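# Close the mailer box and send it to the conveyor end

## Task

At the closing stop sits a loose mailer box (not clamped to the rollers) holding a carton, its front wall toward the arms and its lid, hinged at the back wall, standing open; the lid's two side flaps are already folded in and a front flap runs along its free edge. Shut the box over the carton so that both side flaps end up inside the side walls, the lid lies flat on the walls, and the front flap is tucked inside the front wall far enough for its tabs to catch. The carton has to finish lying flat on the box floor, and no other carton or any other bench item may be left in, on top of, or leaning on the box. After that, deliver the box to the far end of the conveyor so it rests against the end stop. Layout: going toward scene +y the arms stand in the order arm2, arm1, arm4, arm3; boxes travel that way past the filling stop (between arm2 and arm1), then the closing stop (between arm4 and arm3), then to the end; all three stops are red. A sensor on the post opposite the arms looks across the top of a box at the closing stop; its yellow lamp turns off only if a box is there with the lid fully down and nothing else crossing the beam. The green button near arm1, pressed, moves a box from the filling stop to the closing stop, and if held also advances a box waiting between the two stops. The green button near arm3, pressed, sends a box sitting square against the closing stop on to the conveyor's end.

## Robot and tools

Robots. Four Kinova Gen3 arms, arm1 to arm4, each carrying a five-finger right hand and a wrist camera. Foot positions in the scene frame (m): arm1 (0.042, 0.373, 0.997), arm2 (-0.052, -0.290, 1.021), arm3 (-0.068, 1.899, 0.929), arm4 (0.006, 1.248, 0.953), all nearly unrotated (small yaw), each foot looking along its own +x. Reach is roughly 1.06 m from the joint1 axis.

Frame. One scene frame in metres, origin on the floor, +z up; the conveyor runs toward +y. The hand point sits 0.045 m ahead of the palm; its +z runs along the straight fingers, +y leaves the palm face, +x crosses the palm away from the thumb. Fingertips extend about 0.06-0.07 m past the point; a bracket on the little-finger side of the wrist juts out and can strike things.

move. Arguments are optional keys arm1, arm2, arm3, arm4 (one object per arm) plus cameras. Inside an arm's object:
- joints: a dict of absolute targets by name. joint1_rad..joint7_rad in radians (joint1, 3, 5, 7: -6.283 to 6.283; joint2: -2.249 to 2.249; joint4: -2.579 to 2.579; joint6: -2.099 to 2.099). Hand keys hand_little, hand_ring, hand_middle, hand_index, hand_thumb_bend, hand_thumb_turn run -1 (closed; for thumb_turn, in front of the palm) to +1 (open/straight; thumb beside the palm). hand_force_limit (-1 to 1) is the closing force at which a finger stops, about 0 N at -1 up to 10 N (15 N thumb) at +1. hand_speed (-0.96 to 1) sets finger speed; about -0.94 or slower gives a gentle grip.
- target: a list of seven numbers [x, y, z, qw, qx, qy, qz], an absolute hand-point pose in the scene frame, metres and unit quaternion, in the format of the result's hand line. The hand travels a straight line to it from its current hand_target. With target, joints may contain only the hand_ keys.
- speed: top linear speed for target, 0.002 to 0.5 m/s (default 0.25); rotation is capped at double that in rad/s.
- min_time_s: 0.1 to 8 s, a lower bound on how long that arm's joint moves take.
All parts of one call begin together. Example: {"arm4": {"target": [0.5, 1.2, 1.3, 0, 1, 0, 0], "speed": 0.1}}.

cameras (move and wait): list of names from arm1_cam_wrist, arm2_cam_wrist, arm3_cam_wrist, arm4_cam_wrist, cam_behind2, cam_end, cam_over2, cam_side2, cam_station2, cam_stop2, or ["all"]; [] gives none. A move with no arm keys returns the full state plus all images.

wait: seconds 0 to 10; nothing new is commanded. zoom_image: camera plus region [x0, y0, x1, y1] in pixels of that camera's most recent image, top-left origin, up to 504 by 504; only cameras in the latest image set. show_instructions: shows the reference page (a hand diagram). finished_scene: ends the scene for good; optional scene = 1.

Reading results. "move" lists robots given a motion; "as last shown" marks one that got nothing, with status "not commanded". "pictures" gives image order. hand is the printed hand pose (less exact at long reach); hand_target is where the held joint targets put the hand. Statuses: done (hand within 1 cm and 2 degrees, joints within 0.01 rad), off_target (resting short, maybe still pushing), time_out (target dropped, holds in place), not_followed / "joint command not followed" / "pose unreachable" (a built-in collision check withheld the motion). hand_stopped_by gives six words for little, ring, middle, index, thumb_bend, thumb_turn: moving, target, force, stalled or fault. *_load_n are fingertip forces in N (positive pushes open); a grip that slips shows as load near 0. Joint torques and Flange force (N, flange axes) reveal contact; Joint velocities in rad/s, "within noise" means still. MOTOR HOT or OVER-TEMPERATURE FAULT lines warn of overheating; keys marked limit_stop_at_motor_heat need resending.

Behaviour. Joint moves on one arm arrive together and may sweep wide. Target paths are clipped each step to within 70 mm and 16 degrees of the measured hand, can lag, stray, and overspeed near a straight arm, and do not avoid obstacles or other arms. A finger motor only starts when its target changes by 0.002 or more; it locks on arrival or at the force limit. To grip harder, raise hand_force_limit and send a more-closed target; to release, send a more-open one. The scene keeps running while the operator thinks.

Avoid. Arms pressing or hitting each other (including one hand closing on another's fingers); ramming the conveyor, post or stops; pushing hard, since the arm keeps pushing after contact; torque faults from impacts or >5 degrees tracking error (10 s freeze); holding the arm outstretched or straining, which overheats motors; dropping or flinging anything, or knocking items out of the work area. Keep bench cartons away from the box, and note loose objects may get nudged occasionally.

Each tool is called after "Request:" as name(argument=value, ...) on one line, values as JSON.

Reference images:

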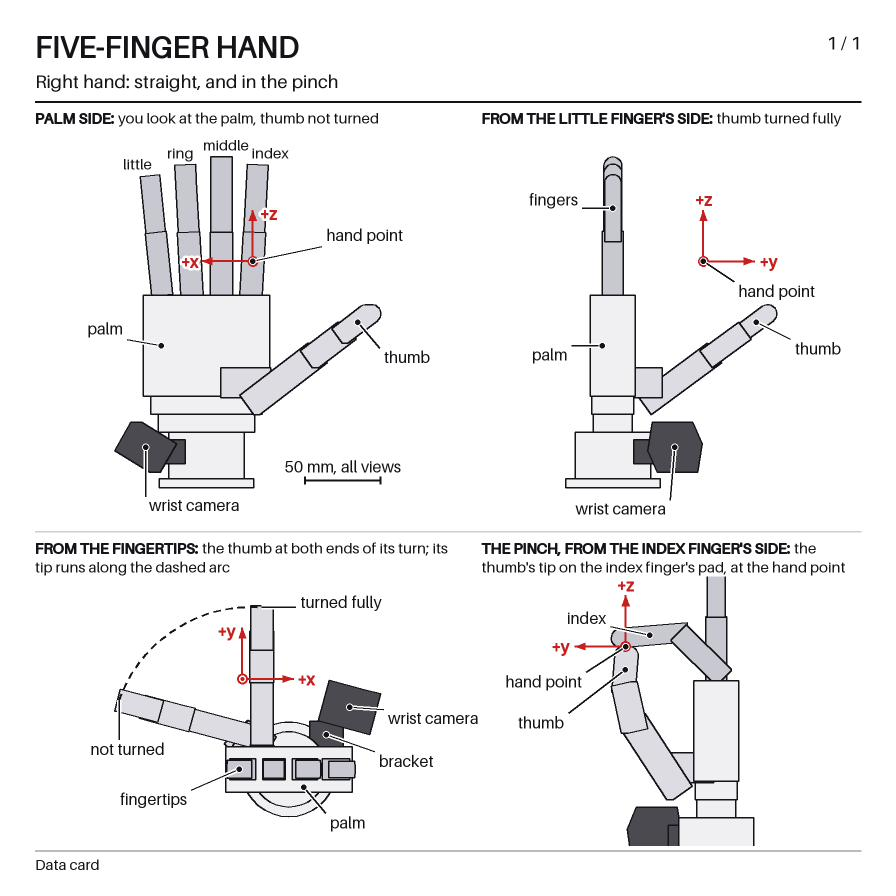

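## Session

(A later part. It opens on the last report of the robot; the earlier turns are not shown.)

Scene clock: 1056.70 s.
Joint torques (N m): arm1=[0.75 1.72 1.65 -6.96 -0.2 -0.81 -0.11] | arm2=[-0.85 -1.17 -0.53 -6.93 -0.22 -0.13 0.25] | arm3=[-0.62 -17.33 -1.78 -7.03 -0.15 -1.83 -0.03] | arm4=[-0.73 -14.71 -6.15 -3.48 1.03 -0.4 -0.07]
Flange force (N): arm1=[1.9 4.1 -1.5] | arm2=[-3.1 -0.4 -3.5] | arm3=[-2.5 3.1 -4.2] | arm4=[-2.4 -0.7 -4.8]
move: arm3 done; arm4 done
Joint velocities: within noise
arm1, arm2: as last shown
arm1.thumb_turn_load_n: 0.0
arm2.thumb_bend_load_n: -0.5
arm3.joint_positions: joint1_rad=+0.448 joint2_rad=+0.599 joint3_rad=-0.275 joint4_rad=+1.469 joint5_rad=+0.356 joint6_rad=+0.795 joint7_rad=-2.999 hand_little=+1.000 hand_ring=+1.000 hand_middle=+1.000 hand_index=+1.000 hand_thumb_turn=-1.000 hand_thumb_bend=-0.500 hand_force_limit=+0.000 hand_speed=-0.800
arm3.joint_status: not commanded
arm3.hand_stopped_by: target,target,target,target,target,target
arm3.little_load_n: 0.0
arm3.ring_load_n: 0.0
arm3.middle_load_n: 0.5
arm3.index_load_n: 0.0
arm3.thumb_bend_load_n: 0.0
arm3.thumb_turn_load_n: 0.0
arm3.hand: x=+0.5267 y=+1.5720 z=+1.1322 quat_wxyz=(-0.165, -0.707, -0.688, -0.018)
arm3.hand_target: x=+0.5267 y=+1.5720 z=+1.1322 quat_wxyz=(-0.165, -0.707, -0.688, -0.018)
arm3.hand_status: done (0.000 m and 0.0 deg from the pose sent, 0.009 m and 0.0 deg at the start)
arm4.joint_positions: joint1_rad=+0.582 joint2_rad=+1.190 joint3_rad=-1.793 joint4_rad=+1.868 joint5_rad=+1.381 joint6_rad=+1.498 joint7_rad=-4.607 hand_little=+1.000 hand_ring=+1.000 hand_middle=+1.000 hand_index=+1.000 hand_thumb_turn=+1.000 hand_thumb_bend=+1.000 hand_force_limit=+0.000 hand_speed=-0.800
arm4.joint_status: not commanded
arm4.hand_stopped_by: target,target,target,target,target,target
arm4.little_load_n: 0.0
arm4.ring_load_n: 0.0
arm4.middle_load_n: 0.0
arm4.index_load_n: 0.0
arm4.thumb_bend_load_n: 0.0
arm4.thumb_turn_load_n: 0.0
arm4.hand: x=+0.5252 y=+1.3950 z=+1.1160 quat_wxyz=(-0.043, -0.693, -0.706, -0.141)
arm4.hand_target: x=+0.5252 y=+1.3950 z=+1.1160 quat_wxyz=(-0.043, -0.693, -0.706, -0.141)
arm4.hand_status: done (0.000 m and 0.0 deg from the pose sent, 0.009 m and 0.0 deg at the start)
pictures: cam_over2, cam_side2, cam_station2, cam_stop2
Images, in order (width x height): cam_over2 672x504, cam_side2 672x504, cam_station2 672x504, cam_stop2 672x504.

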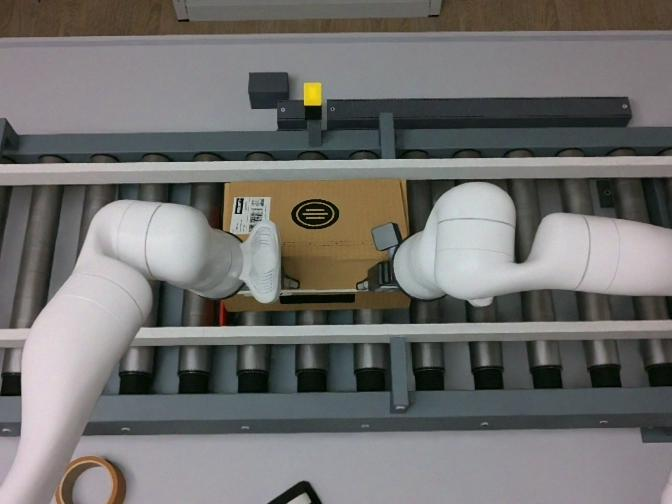

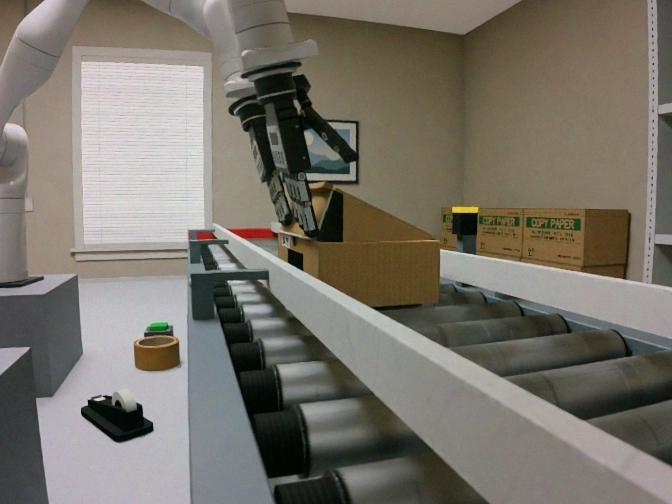

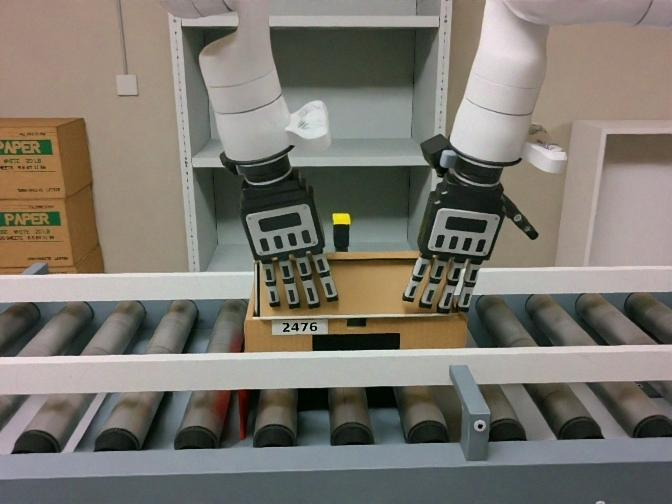

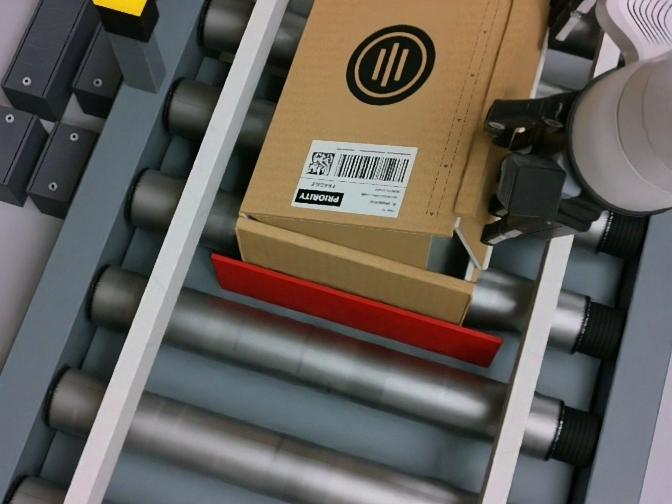

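Request:
move(cameras=["cam_side2","cam_over2","cam_station2","cam_stop2"])

Scene clock: 1099.23 s.
Joint torques (N m): arm1=[0.76 1.83 1.66 -6.99 -0.19 -0.81 -0.12] | arm2=[-0.84 -1.1 -0.5 -6.86 -0.25 -0.12 0.24] | arm3=[-0.63 -17.34 -1.78 -7.06 -0.14 -1.83 -0.02] | arm4=[-0.73 -14.75 -6.14 -3.45 1.04 -0.4 -0.07]
Flange force (N): arm1=[2.2 4.0 -1.3] | arm2=[-3.1 -0.4 -3.6] | arm3=[-2.5 3.0 -4.2] | arm4=[-2.4 -0.6 -4.8]
Joint velocities: within noise
arm1.joint_positions: joint1_rad=+0.188 joint2_rad=-0.497 joint3_rad=-0.064 joint4_rad=+1.452 joint5_rad=-0.081 joint6_rad=+1.952 joint7_rad=-2.148 hand_little=+1.000 hand_ring=+1.000 hand_middle=+1.000 hand_index=+1.000 hand_thumb_turn=+1.000 hand_thumb_bend=+1.000 hand_force_limit=+0.000 hand_speed=-0.800
arm1.joint_status: not commanded
arm1.hand_stopped_by: target,target,target,target,target,target
arm1.little_load_n: 0.0
arm1.ring_load_n: 0.0
arm1.middle_load_n: 0.0
arm1.index_load_n: 0.0
arm1.thumb_bend_load_n: 0.0
arm1.thumb_turn_load_n: 0.0
arm1.hand: x=+0.2339 y=+0.3901 z=+1.5338 quat_wxyz=(-0.103, -0.305, -0.945, -0.055) (m; scene frame)
arm1.hand_target: x=+0.2339 y=+0.3901 z=+1.5338 quat_wxyz=(-0.103, -0.305, -0.945, -0.055) (m; scene frame)
arm1.hand_status: not commanded
arm2.joint_positions: joint1_rad=+0.239 joint2_rad=-0.396 joint3_rad=-0.058 joint4_rad=+1.564 joint5_rad=-0.065 joint6_rad=+1.956 joint7_rad=-1.827 hand_little=+1.000 hand_ring=+1.000 hand_middle=+1.000 hand_index=+1.000 hand_thumb_turn=+1.000 hand_thumb_bend=+1.000 hand_force_limit=+0.000 hand_speed=-0.800
arm2.joint_status: not commanded
arm2.hand_stopped_by: target,target,target,target,target,target
arm2.little_load_n: 0.0
arm2.ring_load_n: 0.0
arm2.middle_load_n: 0.0
arm2.index_load_n: 0.0
arm2.thumb_bend_load_n: 0.0
arm2.thumb_turn_load_n: 0.0
arm2.hand: x=+0.1278 y=-0.2881 z=+1.4988 quat_wxyz=(-0.012, -0.254, -0.967, -0.017) (m; scene frame)
arm2.hand_target: x=+0.1278 y=-0.2881 z=+1.4988 quat_wxyz=(-0.012, -0.254, -0.967, -0.017) (m; scene frame)
arm2.hand_status: not commanded
arm3.joint_positions: joint1_rad=+0.448 joint2_rad=+0.599 joint3_rad=-0.275 joint4_rad=+1.469 joint5_rad=+0.356 joint6_rad=+0.795 joint7_rad=-2.999 hand_little=+1.000 hand_ring=+1.000 hand_middle=+1.000 hand_index=+1.000 hand_thumb_turn=-1.000 hand_thumb_bend=-0.500 hand_force_limit=+0.000 hand_speed=-0.800
arm3.joint_status: not commanded
arm3.hand_stopped_by: target,target,target,target,target,target
arm3.little_load_n: 0.0
arm3.ring_load_n: 0.0
arm3.middle_load_n: 0.0
arm3.index_load_n: 0.0
arm3.thumb_bend_load_n: 0.0
arm3.thumb_turn_load_n: 0.0
arm3.hand: x=+0.5267 y=+1.5720 z=+1.1322 quat_wxyz=(-0.165, -0.707, -0.688, -0.018) (m; scene frame)
arm3.hand_target: x=+0.5267 y=+1.5720 z=+1.1322 quat_wxyz=(-0.165, -0.707, -0.688, -0.018) (m; scene frame)
arm3.hand_status: done (0.000 m and 0.0 deg from the pose sent, 0.009 m and 0.0 deg at the start)
arm4.joint_positions: joint1_rad=+0.582 joint2_rad=+1.190 joint3_rad=-1.793 joint4_rad=+1.868 joint5_rad=+1.381 joint6_rad=+1.498 joint7_rad=-4.607 hand_little=+1.000 hand_ring=+1.000 hand_middle=+1.000 hand_index=+1.000 hand_thumb_turn=+1.000 hand_thumb_bend=+1.000 hand_force_limit=+0.000 hand_speed=-0.800
arm4.joint_status: not commanded
arm4.hand_stopped_by: target,target,target,target,target,target
arm4.little_load_n: 0.0
arm4.ring_load_n: 0.0
arm4.middle_load_n: 0.5
arm4.index_load_n: 0.0
arm4.thumb_bend_load_n: 0.0
arm4.thumb_turn_load_n: 0.0
arm4.hand: x=+0.5252 y=+1.3950 z=+1.1160 quat_wxyz=(-0.043, -0.693, -0.706, -0.141) (m; scene frame)
arm4.hand_target: x=+0.5252 y=+1.3950 z=+1.1160 quat_wxyz=(-0.043, -0.693, -0.706, -0.141) (m; scene frame)
arm4.hand_status: done (0.000 m and 0.0 deg from the pose sent, 0.009 m and 0.0 deg at the start)
pictures: cam_over2, cam_side2, cam_station2, cam_stop2
Images, in order (width x height): cam_over2 672x504, cam_side2 672x504, cam_station2 672x504, cam_stop2 672x504.

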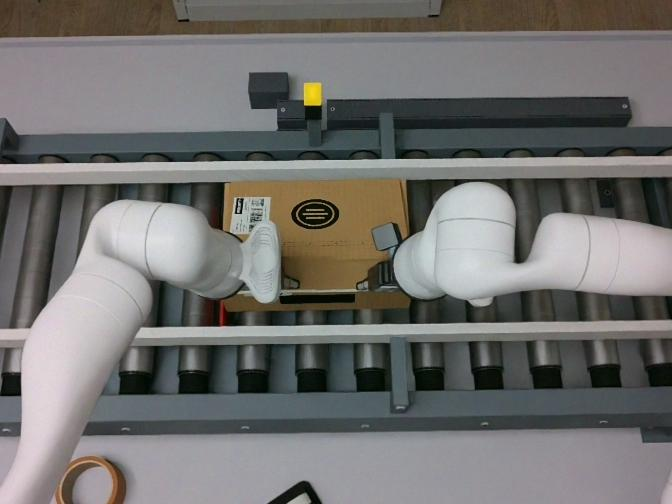

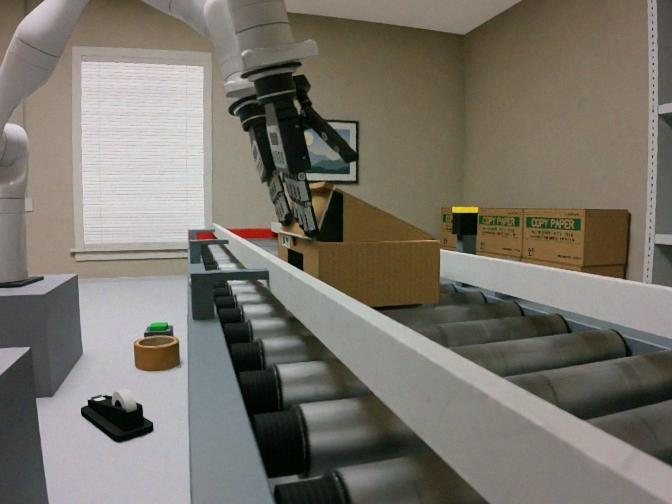

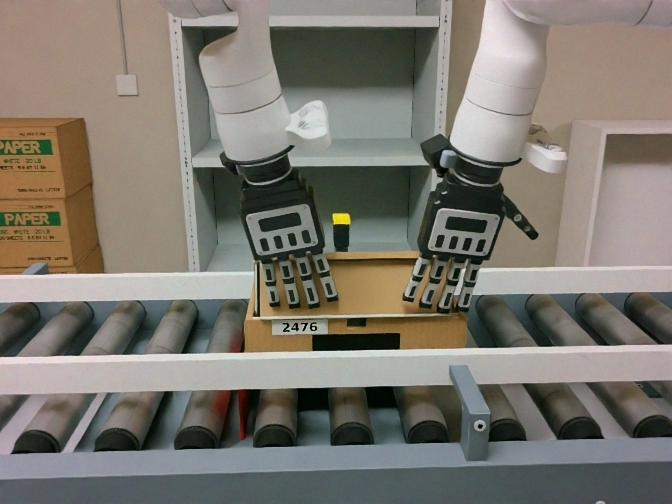

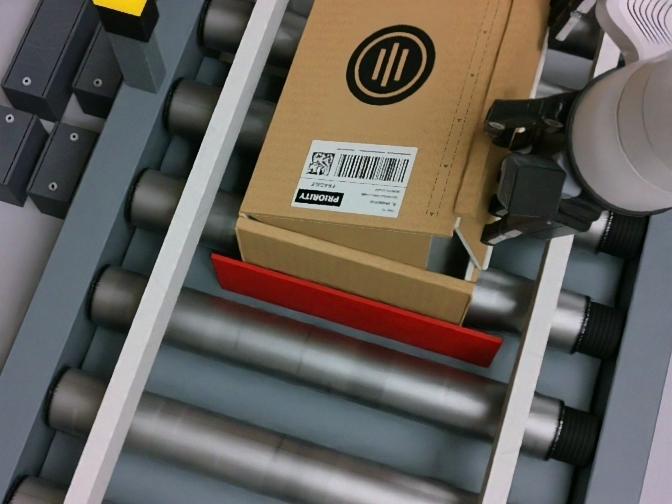

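Request:
zoom_image(camera="cam_station2", region=[230, 230, 490, 370])

Request:
zoom_image(camera="cam_side2", region=[220, 110, 460, 310])

Request:
zoom_image(camera="cam_stop2", region=[420, 100, 620, 340])

Request:
zoom_image(camera="cam_over2", region=[200, 160, 440, 340])

Scaled by 1.938 from the camera's image (finer frame: 960x720).

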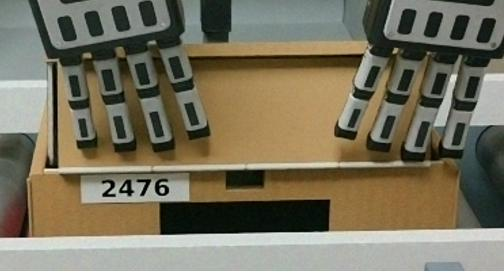

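Scaled by 2.100 from the camera's image (finer frame: 960x720).

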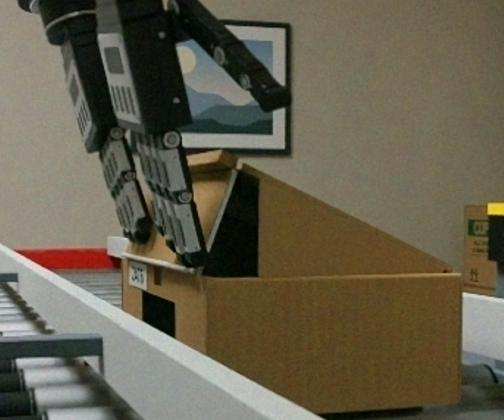

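Scaled by 2.100 from the camera's image (finer frame: 960x720).

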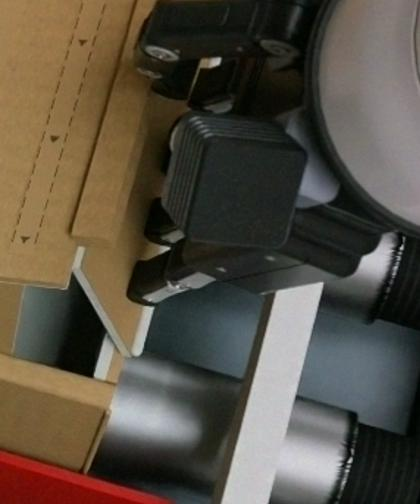

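Scaled by 2.100 from the camera's image (finer frame: 960x720).

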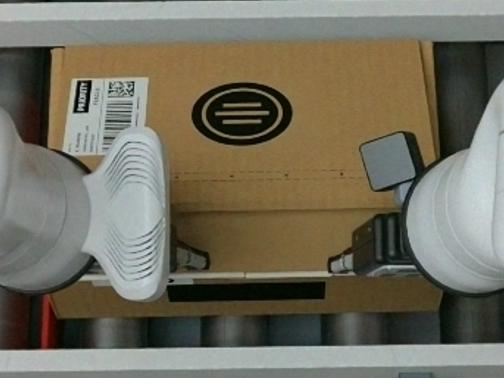

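Request:
move(arm4={"target":[0.5322,1.395,1.118,0.0432,0.6929,0.7058,0.1410],"speed":0.03}, arm3={"target":[0.5337,1.572,1.1342,0.1651,0.7068,0.6876,0.0185],"speed":0.03}, cameras=["cam_side2","cam_over2","cam_station2","cam_stop2"])

Request:
zoom_image(camera="cam_side2", region=[220, 110, 460, 310])

Request:
zoom_image(camera="cam_station2", region=[230, 230, 490, 370])

Request:
zoom_image(camera="cam_stop2", region=[420, 100, 620, 340])

Scene clock: 1134.07 s.
Joint torques (N m): arm1=[0.76 1.76 1.63 -7.02 -0.22 -0.81 -0.05] | arm2=[-0.87 -1.16 -0.5 -6.93 -0.21 -0.1 0.26] | arm3=[-0.09 -21.18 -1.56 -7.95 0.03 -1.27 -0.03] | arm4=[-0.76 -16.39 -7.75 -3.44 0.7 -0.32 -0.06]
Flange force (N): arm1=[2.1 4.1 -1.3] | arm2=[-3.1 -0.3 -3.4] | arm3=[-1.9 4.8 3.0] | arm4=[-2.2 0.2 0.8]
move: arm3 done; arm4 done
Joint velocities: within noise
arm1, arm2: as last shown
arm3.joint_positions: joint1_rad=+0.440 joint2_rad=+0.610 joint3_rad=-0.274 joint4_rad=+1.442 joint5_rad=+0.356 joint6_rad=+0.812 joint7_rad=-3.000 hand_little=+1.000 hand_ring=+1.000 hand_middle=+1.000 hand_index=+1.000 hand_thumb_turn=-1.000 hand_thumb_bend=-0.500 hand_force_limit=+0.000 hand_speed=-0.800
arm3.joint_status: not commanded
arm3.hand_stopped_by: target,target,target,target,target,target
arm3.little_load_n: 0.0
arm3.ring_load_n: 0.0
arm3.middle_load_n: 0.0
arm3.index_load_n: 0.0
arm3.thumb_bend_load_n: 0.0
arm3.thumb_turn_load_n: 0.0
arm3.hand: x=+0.5337 y=+1.5720 z=+1.1342 quat_wxyz=(-0.165, -0.707, -0.688, -0.018)
arm3.hand_target: x=+0.5337 y=+1.5720 z=+1.1342 quat_wxyz=(-0.165, -0.707, -0.688, -0.018)
arm3.hand_status: done (0.000 m and 0.0 deg from the pose sent, 0.007 m and 0.0 deg at the start)
arm4.joint_positions: joint1_rad=+0.580 joint2_rad=+1.192 joint3_rad=-1.791 joint4_rad=+1.844 joint5_rad=+1.382 joint6_rad=+1.501 joint7_rad=-4.585 hand_little=+1.000 hand_ring=+1.000 hand_middle=+1.000 hand_index=+1.000 hand_thumb_turn=+1.000 hand_thumb_bend=+1.000 hand_force_limit=+0.000 hand_speed=-0.800
arm4.joint_status: not commanded
arm4.hand_stopped_by: target,target,target,target,target,target
arm4.little_load_n: 0.0
arm4.ring_load_n: 0.0
arm4.middle_load_n: 0.0
arm4.index_load_n: 0.0
arm4.thumb_bend_load_n: 0.0
arm4.thumb_turn_load_n: 0.0
arm4.hand: x=+0.5322 y=+1.3950 z=+1.1180 quat_wxyz=(-0.043, -0.693, -0.706, -0.141)
arm4.hand_target: x=+0.5322 y=+1.3950 z=+1.1180 quat_wxyz=(-0.043, -0.693, -0.706, -0.141)
arm4.hand_status: done (0.000 m and 0.0 deg from the pose sent, 0.007 m and 0.0 deg at the start)
pictures: cam_over2, cam_side2, cam_station2, cam_stop2
Images, in order (width x height): cam_over2 672x504, cam_side2 672x504, cam_station2 672x504, cam_stop2 672x504.

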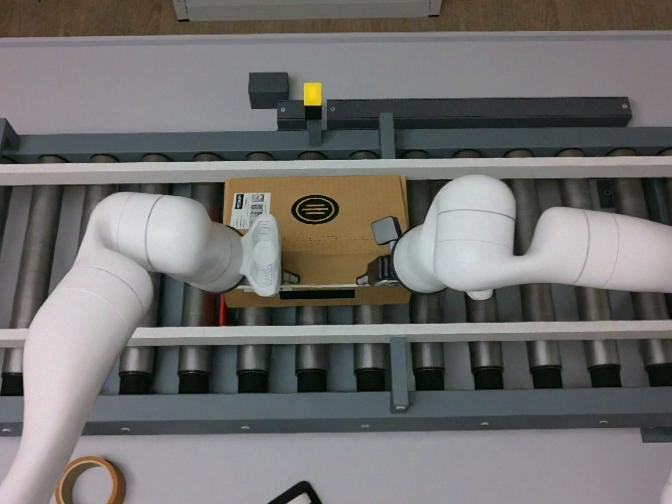

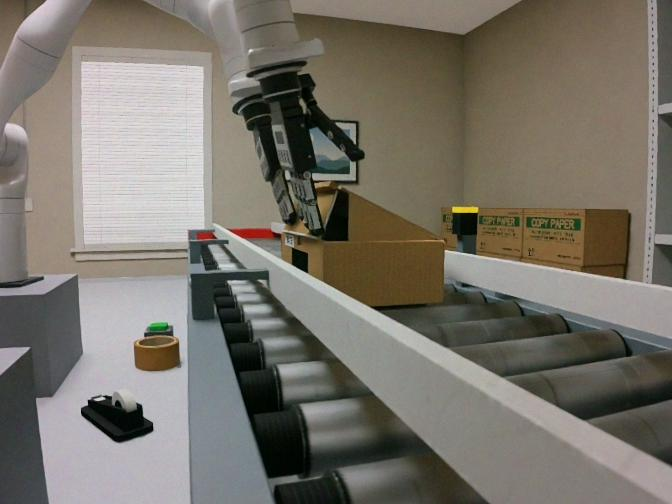

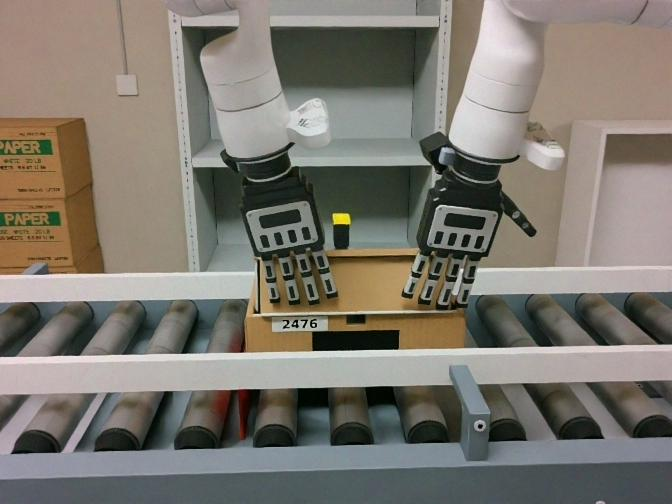

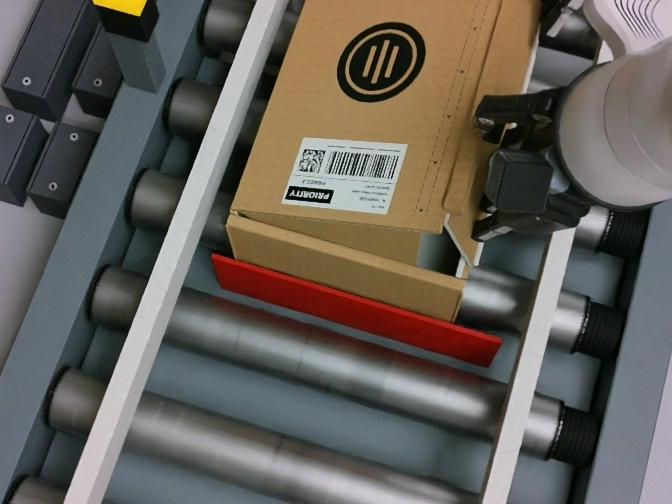

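Scaled by 2.100 from the camera's image (finer frame: 960x720).

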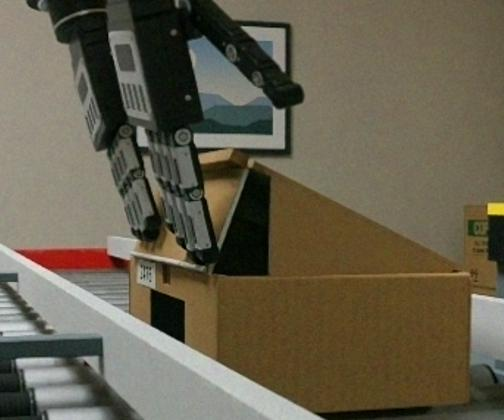

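Scaled by 1.938 from the camera's image (finer frame: 960x720).

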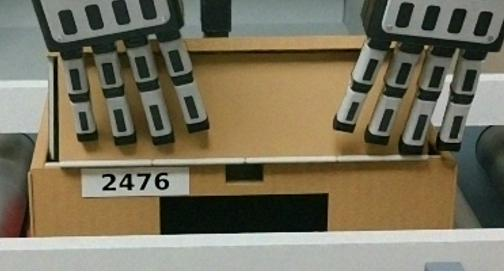

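Scaled by 2.100 from the camera's image (finer frame: 960x720).

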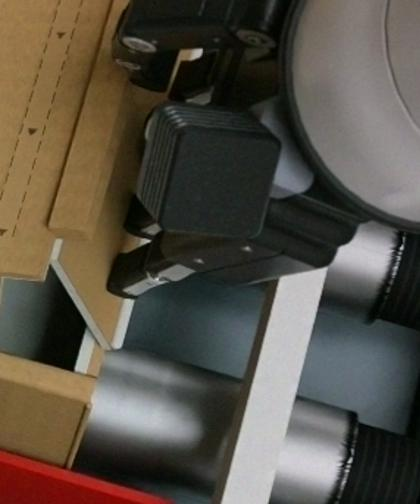

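Request:
zoom_image(camera="cam_over2", region=[340, 140, 460, 220])

Request:
zoom_image(camera="cam_side2", region=[400, 200, 500, 320])

Scaled by 4.200 from the camera's image (finer frame: 960x720).

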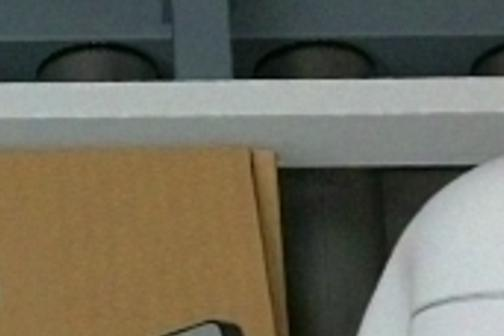

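Scaled by 4.200 from the camera's image (finer frame: 960x720).

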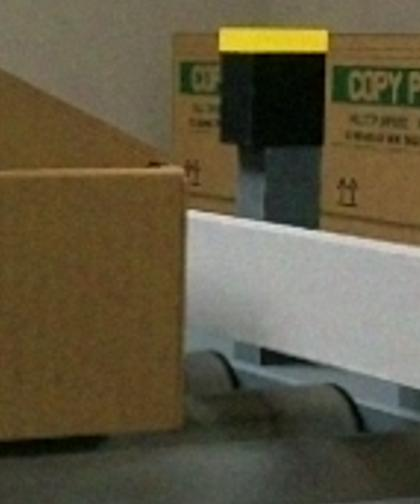

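Request:
move(arm4={"target":[0.5462,1.395,1.118,0.0432,0.6929,0.7058,0.1410],"speed":0.03}, arm3={"target":[0.5477,1.572,1.1342,0.1651,0.7068,0.6876,0.0185],"speed":0.03}, cameras=["cam_side2","cam_over2","cam_station2","cam_stop2"])

Request:
zoom_image(camera="cam_side2", region=[220, 110, 460, 310])

Request:
zoom_image(camera="cam_station2", region=[230, 230, 490, 370])

Request:
zoom_image(camera="cam_stop2", region=[420, 100, 620, 340])

Request:
zoom_image(camera="cam_over2", region=[340, 140, 460, 220])

Scene clock: 1158.70 s.
Joint torques (N m): arm1=[0.85 1.78 1.67 -6.97 -0.21 -0.82 -0.1] | arm2=[-0.83 -1.17 -0.54 -6.9 -0.28 -0.11 0.26] | arm3=[-0.28 -21.67 -1.64 -7.94 -0.06 -1.26 -0.04] | arm4=[-0.66 -16.86 -7.84 -3.3 0.67 -0.29 -0.05]
Flange force (N): arm1=[2.1 4.1 -1.5] | arm2=[-3.2 -0.5 -3.5] | arm3=[-2.4 5.0 3.0] | arm4=[-1.9 0.2 1.0]
move: arm3 done; arm4 done
Joint velocities: within noise
arm1, arm2: as last shown
arm1.ring_load_n: 0.5
arm3.joint_positions: joint1_rad=+0.423 joint2_rad=+0.636 joint3_rad=-0.272 joint4_rad=+1.392 joint5_rad=+0.358 joint6_rad=+0.837 joint7_rad=-3.005 hand_little=+1.000 hand_ring=+1.000 hand_middle=+1.000 hand_index=+1.000 hand_thumb_turn=-1.000 hand_thumb_bend=-0.500 hand_force_limit=+0.000 hand_speed=-0.800
arm3.joint_status: not commanded
arm3.hand_stopped_by: target,target,target,target,target,target
arm3.little_load_n: 0.0
arm3.ring_load_n: 0.0
arm3.middle_load_n: 0.0
arm3.index_load_n: 0.0
arm3.thumb_bend_load_n: 0.0
arm3.thumb_turn_load_n: 0.0
arm3.hand: x=+0.5477 y=+1.5720 z=+1.1342 quat_wxyz=(-0.165, -0.707, -0.688, -0.019)
arm3.hand_target: x=+0.5477 y=+1.5720 z=+1.1342 quat_wxyz=(-0.165, -0.707, -0.688, -0.019)
arm3.hand_status: done (0.000 m and 0.0 deg from the pose sent, 0.014 m and 0.0 deg at the start)
arm4.joint_positions: joint1_rad=+0.573 joint2_rad=+1.201 joint3_rad=-1.780 joint4_rad=+1.800 joint5_rad=+1.391 joint6_rad=+1.503 joint7_rad=-4.546 hand_little=+1.000 hand_ring=+1.000 hand_middle=+1.000 hand_index=+1.000 hand_thumb_turn=+1.000 hand_thumb_bend=+1.000 hand_force_limit=+0.000 hand_speed=-0.800
arm4.joint_status: not commanded
arm4.hand_stopped_by: target,target,target,target,target,target
arm4.little_load_n: 0.0
arm4.ring_load_n: 0.0
arm4.middle_load_n: 0.0
arm4.index_load_n: 0.0
arm4.thumb_bend_load_n: 0.0
arm4.thumb_turn_load_n: 0.5
arm4.hand: x=+0.5462 y=+1.3950 z=+1.1180 quat_wxyz=(-0.043, -0.693, -0.706, -0.141)
arm4.hand_target: x=+0.5462 y=+1.3950 z=+1.1180 quat_wxyz=(-0.043, -0.693, -0.706, -0.141)
arm4.hand_status: done (0.000 m and 0.0 deg from the pose sent, 0.014 m and 0.0 deg at the start)
pictures: cam_over2, cam_side2, cam_station2, cam_stop2
Images, in order (width x height): cam_over2 672x504, cam_side2 672x504, cam_station2 672x504, cam_stop2 672x504.

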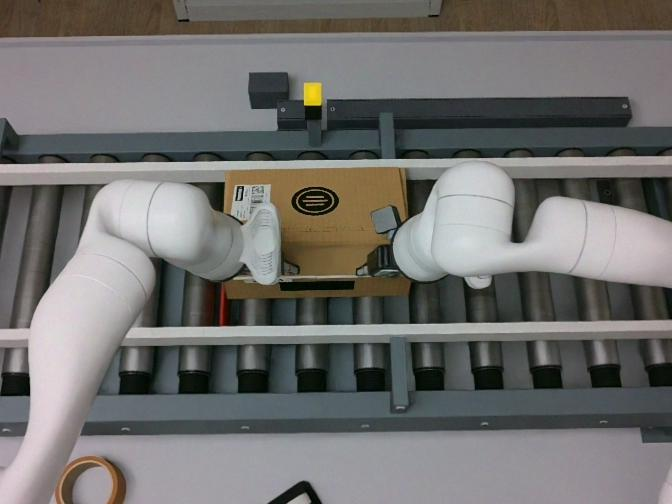

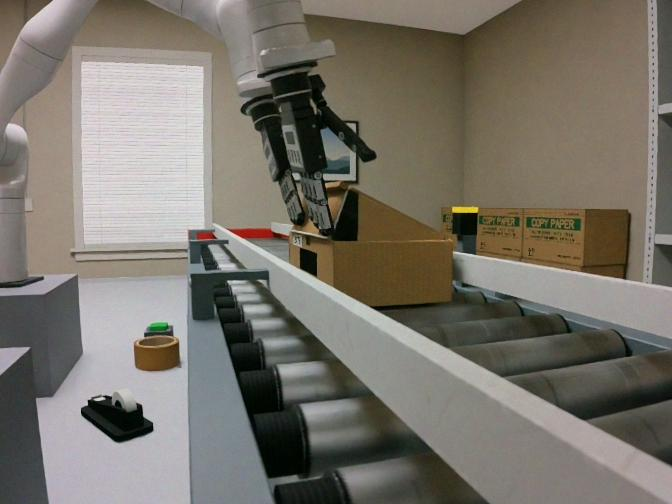

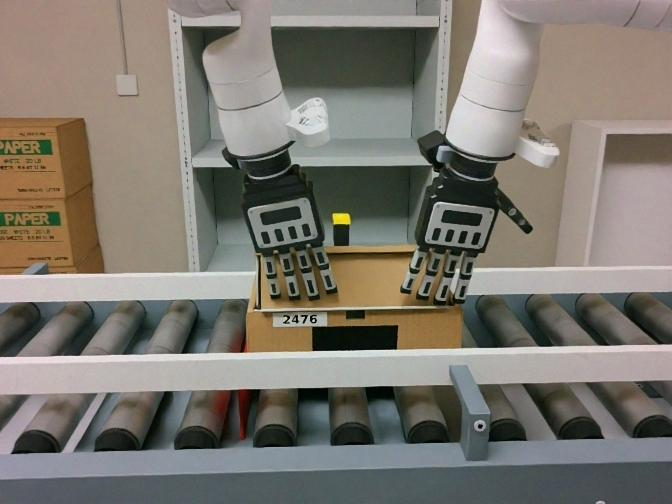

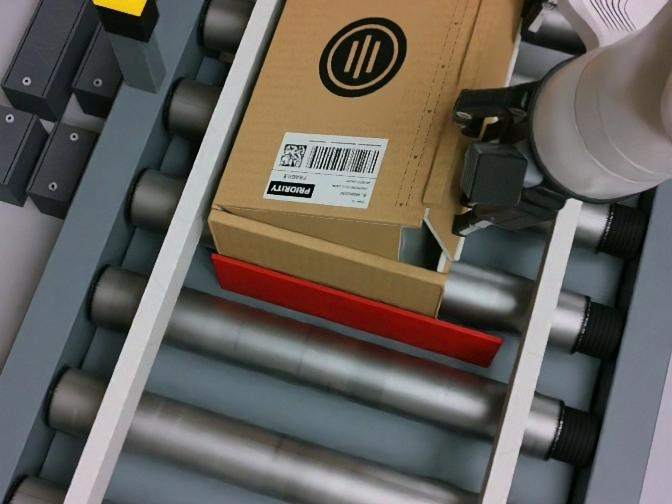

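Scaled by 2.100 from the camera's image (finer frame: 960x720).

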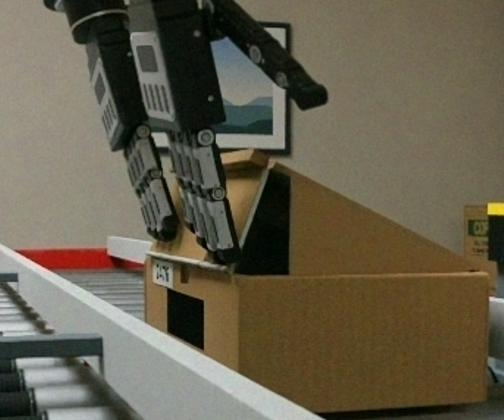

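Scaled by 1.938 from the camera's image (finer frame: 960x720).

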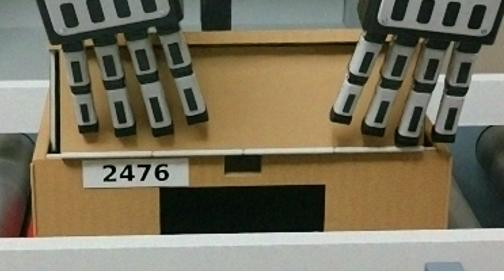

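Scaled by 2.100 from the camera's image (finer frame: 960x720).

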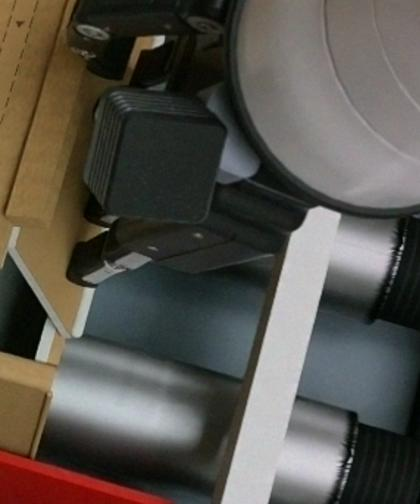

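Scaled by 4.200 from the camera's image (finer frame: 960x720).

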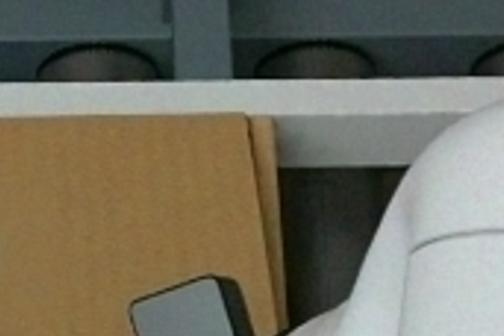

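Request:
move(arm4={"target":[0.5522,1.395,1.119,0.0432,0.6929,0.7058,0.1410],"speed":0.02}, arm3={"target":[0.5537,1.572,1.1352,0.1651,0.7068,0.6876,0.0185],"speed":0.02}, cameras=["cam_side2","cam_over2","cam_station2","cam_stop2"])

Request:
zoom_image(camera="cam_side2", region=[220, 110, 460, 310])

Request:
zoom_image(camera="cam_station2", region=[230, 230, 490, 370])

Request:
zoom_image(camera="cam_over2", region=[340, 140, 460, 220])

Scene clock: 1170.17 s.
Joint torques (N m): arm1=[0.77 1.76 1.64 -6.86 -0.19 -0.81 -0.1] | arm2=[-0.86 -1.15 -0.52 -6.9 -0.2 -0.11 0.24] | arm3=[-0.2 -21.82 -1.71 -8.03 -0.05 -1.27 -0.02] | arm4=[-0.63 -17 -7.86 -3.26 0.66 -0.27 -0.06]
Flange force (N): arm1=[1.9 4.2 -1.9] | arm2=[-3.1 -0.4 -3.5] | arm3=[-2.0 4.9 2.9] | arm4=[-1.9 0.2 1.0]
move: arm3 done; arm4 done
Joint velocities: within noise
arm1, arm2: as last shown
arm1.ring_load_n: 0.0
arm3.joint_positions: joint1_rad=+0.416 joint2_rad=+0.647 joint3_rad=-0.271 joint4_rad=+1.368 joint5_rad=+0.358 joint6_rad=+0.850 joint7_rad=-3.006 hand_little=+1.000 hand_ring=+1.000 hand_middle=+1.000 hand_index=+1.000 hand_thumb_turn=-1.000 hand_thumb_bend=-0.500 hand_force_limit=+0.000 hand_speed=-0.800
arm3.joint_status: not commanded
arm3.hand_stopped_by: target,target,target,target,target,target
arm3.little_load_n: 0.0
arm3.ring_load_n: 0.0
arm3.middle_load_n: 0.0
arm3.index_load_n: 0.0
arm3.thumb_bend_load_n: -0.5
arm3.thumb_turn_load_n: 0.0
arm3.hand: x=+0.5537 y=+1.5720 z=+1.1352 quat_wxyz=(-0.165, -0.707, -0.688, -0.019)
arm3.hand_target: x=+0.5537 y=+1.5720 z=+1.1352 quat_wxyz=(-0.165, -0.707, -0.688, -0.019)
arm3.hand_status: done (0.000 m and 0.0 deg from the pose sent, 0.006 m and 0.0 deg at the start)
arm4.joint_positions: joint1_rad=+0.569 joint2_rad=+1.203 joint3_rad=-1.777 joint4_rad=+1.780 joint5_rad=+1.393 joint6_rad=+1.505 joint7_rad=-4.528 hand_little=+1.000 hand_ring=+1.000 hand_middle=+1.000 hand_index=+1.000 hand_thumb_turn=+1.000 hand_thumb_bend=+1.000 hand_force_limit=+0.000 hand_speed=-0.800
arm4.joint_status: not commanded
arm4.hand_stopped_by: target,target,target,target,target,target
arm4.little_load_n: 0.0
arm4.ring_load_n: 0.0
arm4.middle_load_n: 0.0
arm4.index_load_n: 0.0
arm4.thumb_bend_load_n: 0.0
arm4.thumb_turn_load_n: 0.0
arm4.hand: x=+0.5522 y=+1.3950 z=+1.1190 quat_wxyz=(-0.043, -0.693, -0.706, -0.141)
arm4.hand_target: x=+0.5522 y=+1.3950 z=+1.1190 quat_wxyz=(-0.043, -0.693, -0.706, -0.141)
arm4.hand_status: done (0.000 m and 0.0 deg from the pose sent, 0.006 m and 0.0 deg at the start)
pictures: cam_over2, cam_side2, cam_station2, cam_stop2
Images, in order (width x height): cam_over2 672x504, cam_side2 672x504, cam_station2 672x504, cam_stop2 672x504.

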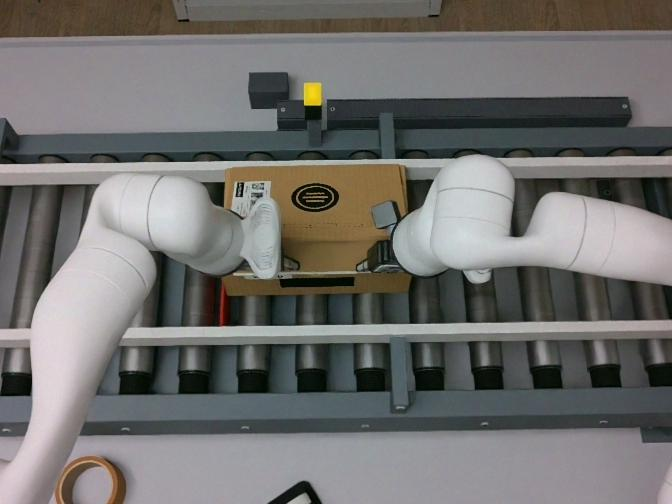

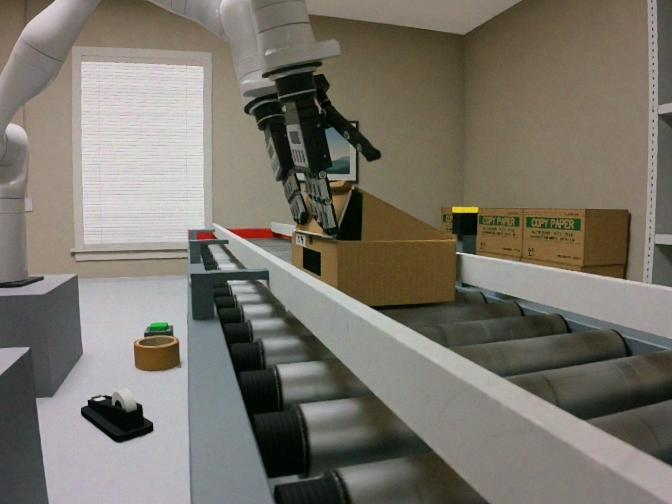

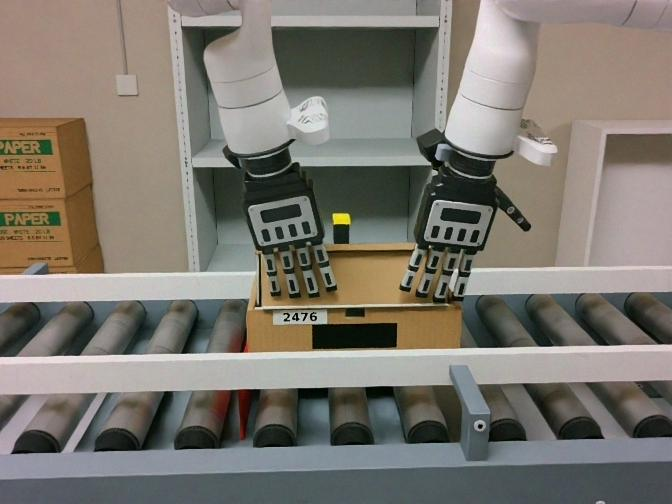

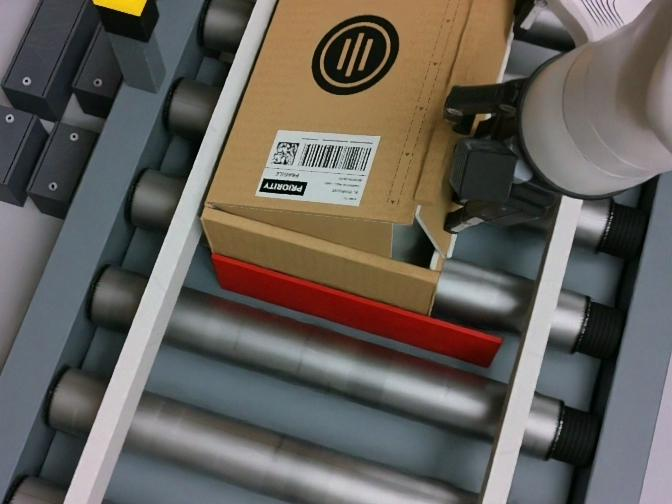

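Scaled by 2.100 from the camera's image (finer frame: 960x720).

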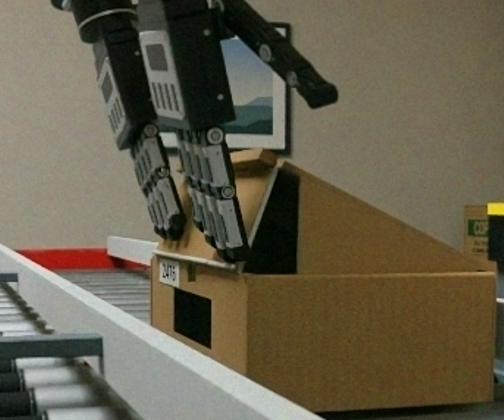

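Scaled by 1.938 from the camera's image (finer frame: 960x720).

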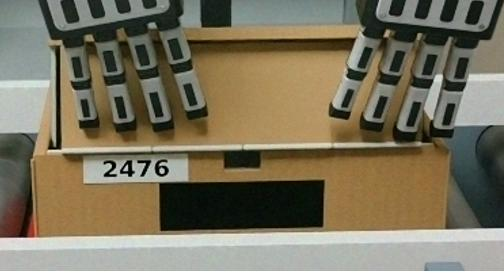

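Scaled by 4.200 from the camera's image (finer frame: 960x720).

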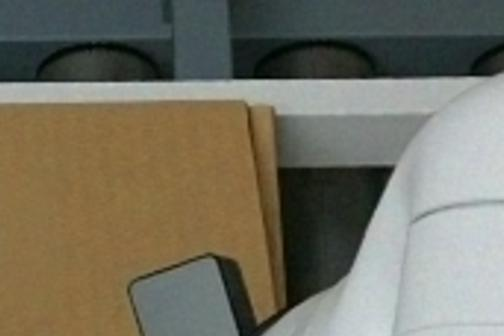

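Request:
move(arm4={"target":[0.5592,1.395,1.119,0.0432,0.6929,0.7058,0.1410],"speed":0.02}, arm3={"target":[0.5607,1.572,1.1352,0.1651,0.7068,0.6876,0.0185],"speed":0.02}, cameras=["cam_side2","cam_over2","cam_station2"])

Request:
zoom_image(camera="cam_side2", region=[240, 110, 480, 310])

Request:
zoom_image(camera="cam_station2", region=[230, 230, 490, 370])

Request:
zoom_image(camera="cam_over2", region=[340, 140, 460, 220])

Scene clock: 1177.93 s.
Joint torques (N m): arm1=[0.79 1.78 1.68 -6.94 -0.24 -0.8 -0.12] | arm2=[-0.88 -1.24 -0.56 -6.93 -0.21 -0.12 0.24] | arm3=[-0.29 -22.11 -1.72 -8.01 -0.05 -1.23 -0.04] | arm4=[-0.6 -17.23 -7.89 -3.2 0.67 -0.28 -0.07]
Flange force (N): arm1=[2.0 4.1 -1.5] | arm2=[-3.3 -0.5 -3.5] | arm3=[-2.3 5.1 2.9] | arm4=[-1.8 0.2 1.0]
move: arm3 done; arm4 done
Joint velocities: within noise
arm1, arm2: as last shown
arm3.joint_positions: joint1_rad=+0.407 joint2_rad=+0.661 joint3_rad=-0.270 joint4_rad=+1.342 joint5_rad=+0.359 joint6_rad=+0.863 joint7_rad=-3.007 hand_little=+1.000 hand_ring=+1.000 hand_middle=+1.000 hand_index=+1.000 hand_thumb_turn=-1.000 hand_thumb_bend=-0.500 hand_force_limit=+0.000 hand_speed=-0.800
arm3.joint_status: not commanded
arm3.hand_stopped_by: target,target,target,target,target,target
arm3.little_load_n: 0.0
arm3.ring_load_n: 0.0
arm3.middle_load_n: 0.0
arm3.index_load_n: 0.0
arm3.thumb_bend_load_n: 0.0
arm3.thumb_turn_load_n: 0.0
arm3.hand: x=+0.5607 y=+1.5720 z=+1.1352 quat_wxyz=(-0.165, -0.707, -0.688, -0.018)
arm3.hand_target: x=+0.5607 y=+1.5720 z=+1.1352 quat_wxyz=(-0.165, -0.707, -0.688, -0.018)
arm3.hand_status: done (0.000 m and 0.0 deg from the pose sent, 0.007 m and 0.0 deg at the start)
arm4.joint_positions: joint1_rad=+0.565 joint2_rad=+1.207 joint3_rad=-1.772 joint4_rad=+1.758 joint5_rad=+1.398 joint6_rad=+1.506 joint7_rad=-4.509 hand_little=+1.000 hand_ring=+1.000 hand_middle=+1.000 hand_index=+1.000 hand_thumb_turn=+1.000 hand_thumb_bend=+1.000 hand_force_limit=+0.000 hand_speed=-0.800
arm4.joint_status: not commanded
arm4.hand_stopped_by: target,target,target,target,target,target
arm4.little_load_n: 0.0
arm4.ring_load_n: 0.0
arm4.middle_load_n: 0.0
arm4.index_load_n: 0.0
arm4.thumb_bend_load_n: 0.0
arm4.thumb_turn_load_n: 0.0
arm4.hand: x=+0.5592 y=+1.3950 z=+1.1190 quat_wxyz=(-0.043, -0.693, -0.706, -0.141)
arm4.hand_target: x=+0.5592 y=+1.3950 z=+1.1190 quat_wxyz=(-0.043, -0.693, -0.706, -0.141)
arm4.hand_status: done (0.000 m and 0.0 deg from the pose sent, 0.007 m and 0.0 deg at the start)
pictures: cam_over2, cam_side2, cam_station2
Images, in order (width x height): cam_over2 672x504, cam_side2 672x504, cam_station2 672x504.

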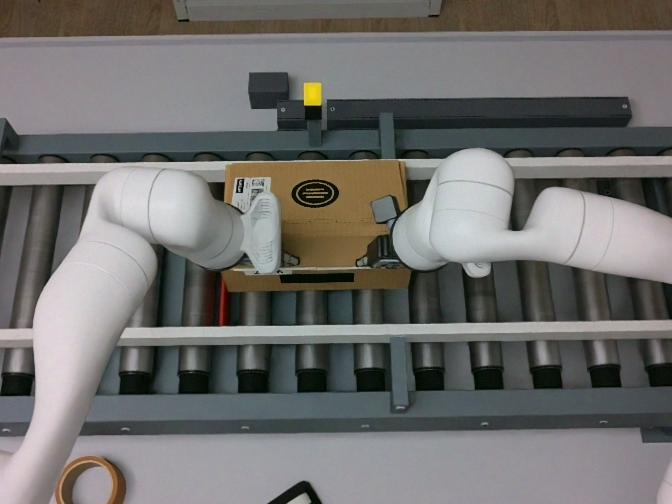

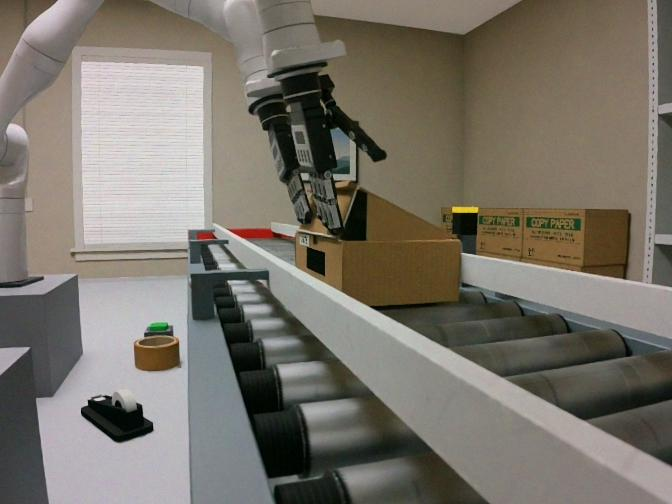

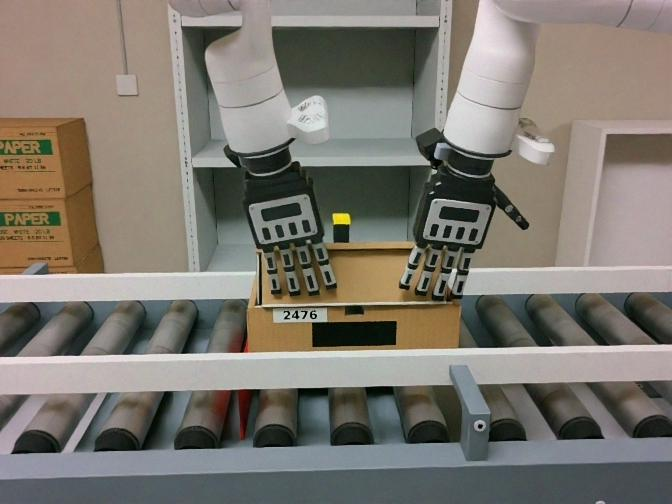

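Scaled by 2.100 from the camera's image (finer frame: 960x720).

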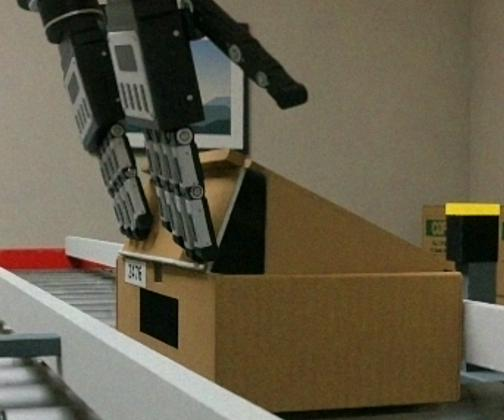

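Scaled by 1.938 from the camera's image (finer frame: 960x720).

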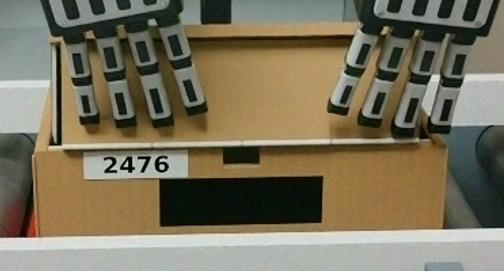

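Scaled by 4.200 from the camera's image (finer frame: 960x720).

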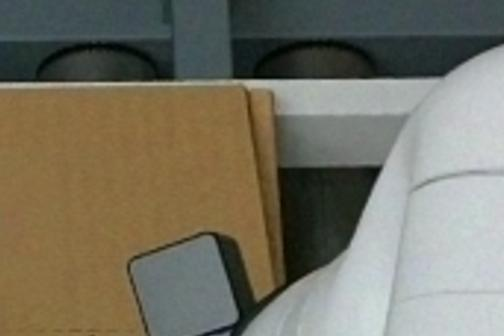

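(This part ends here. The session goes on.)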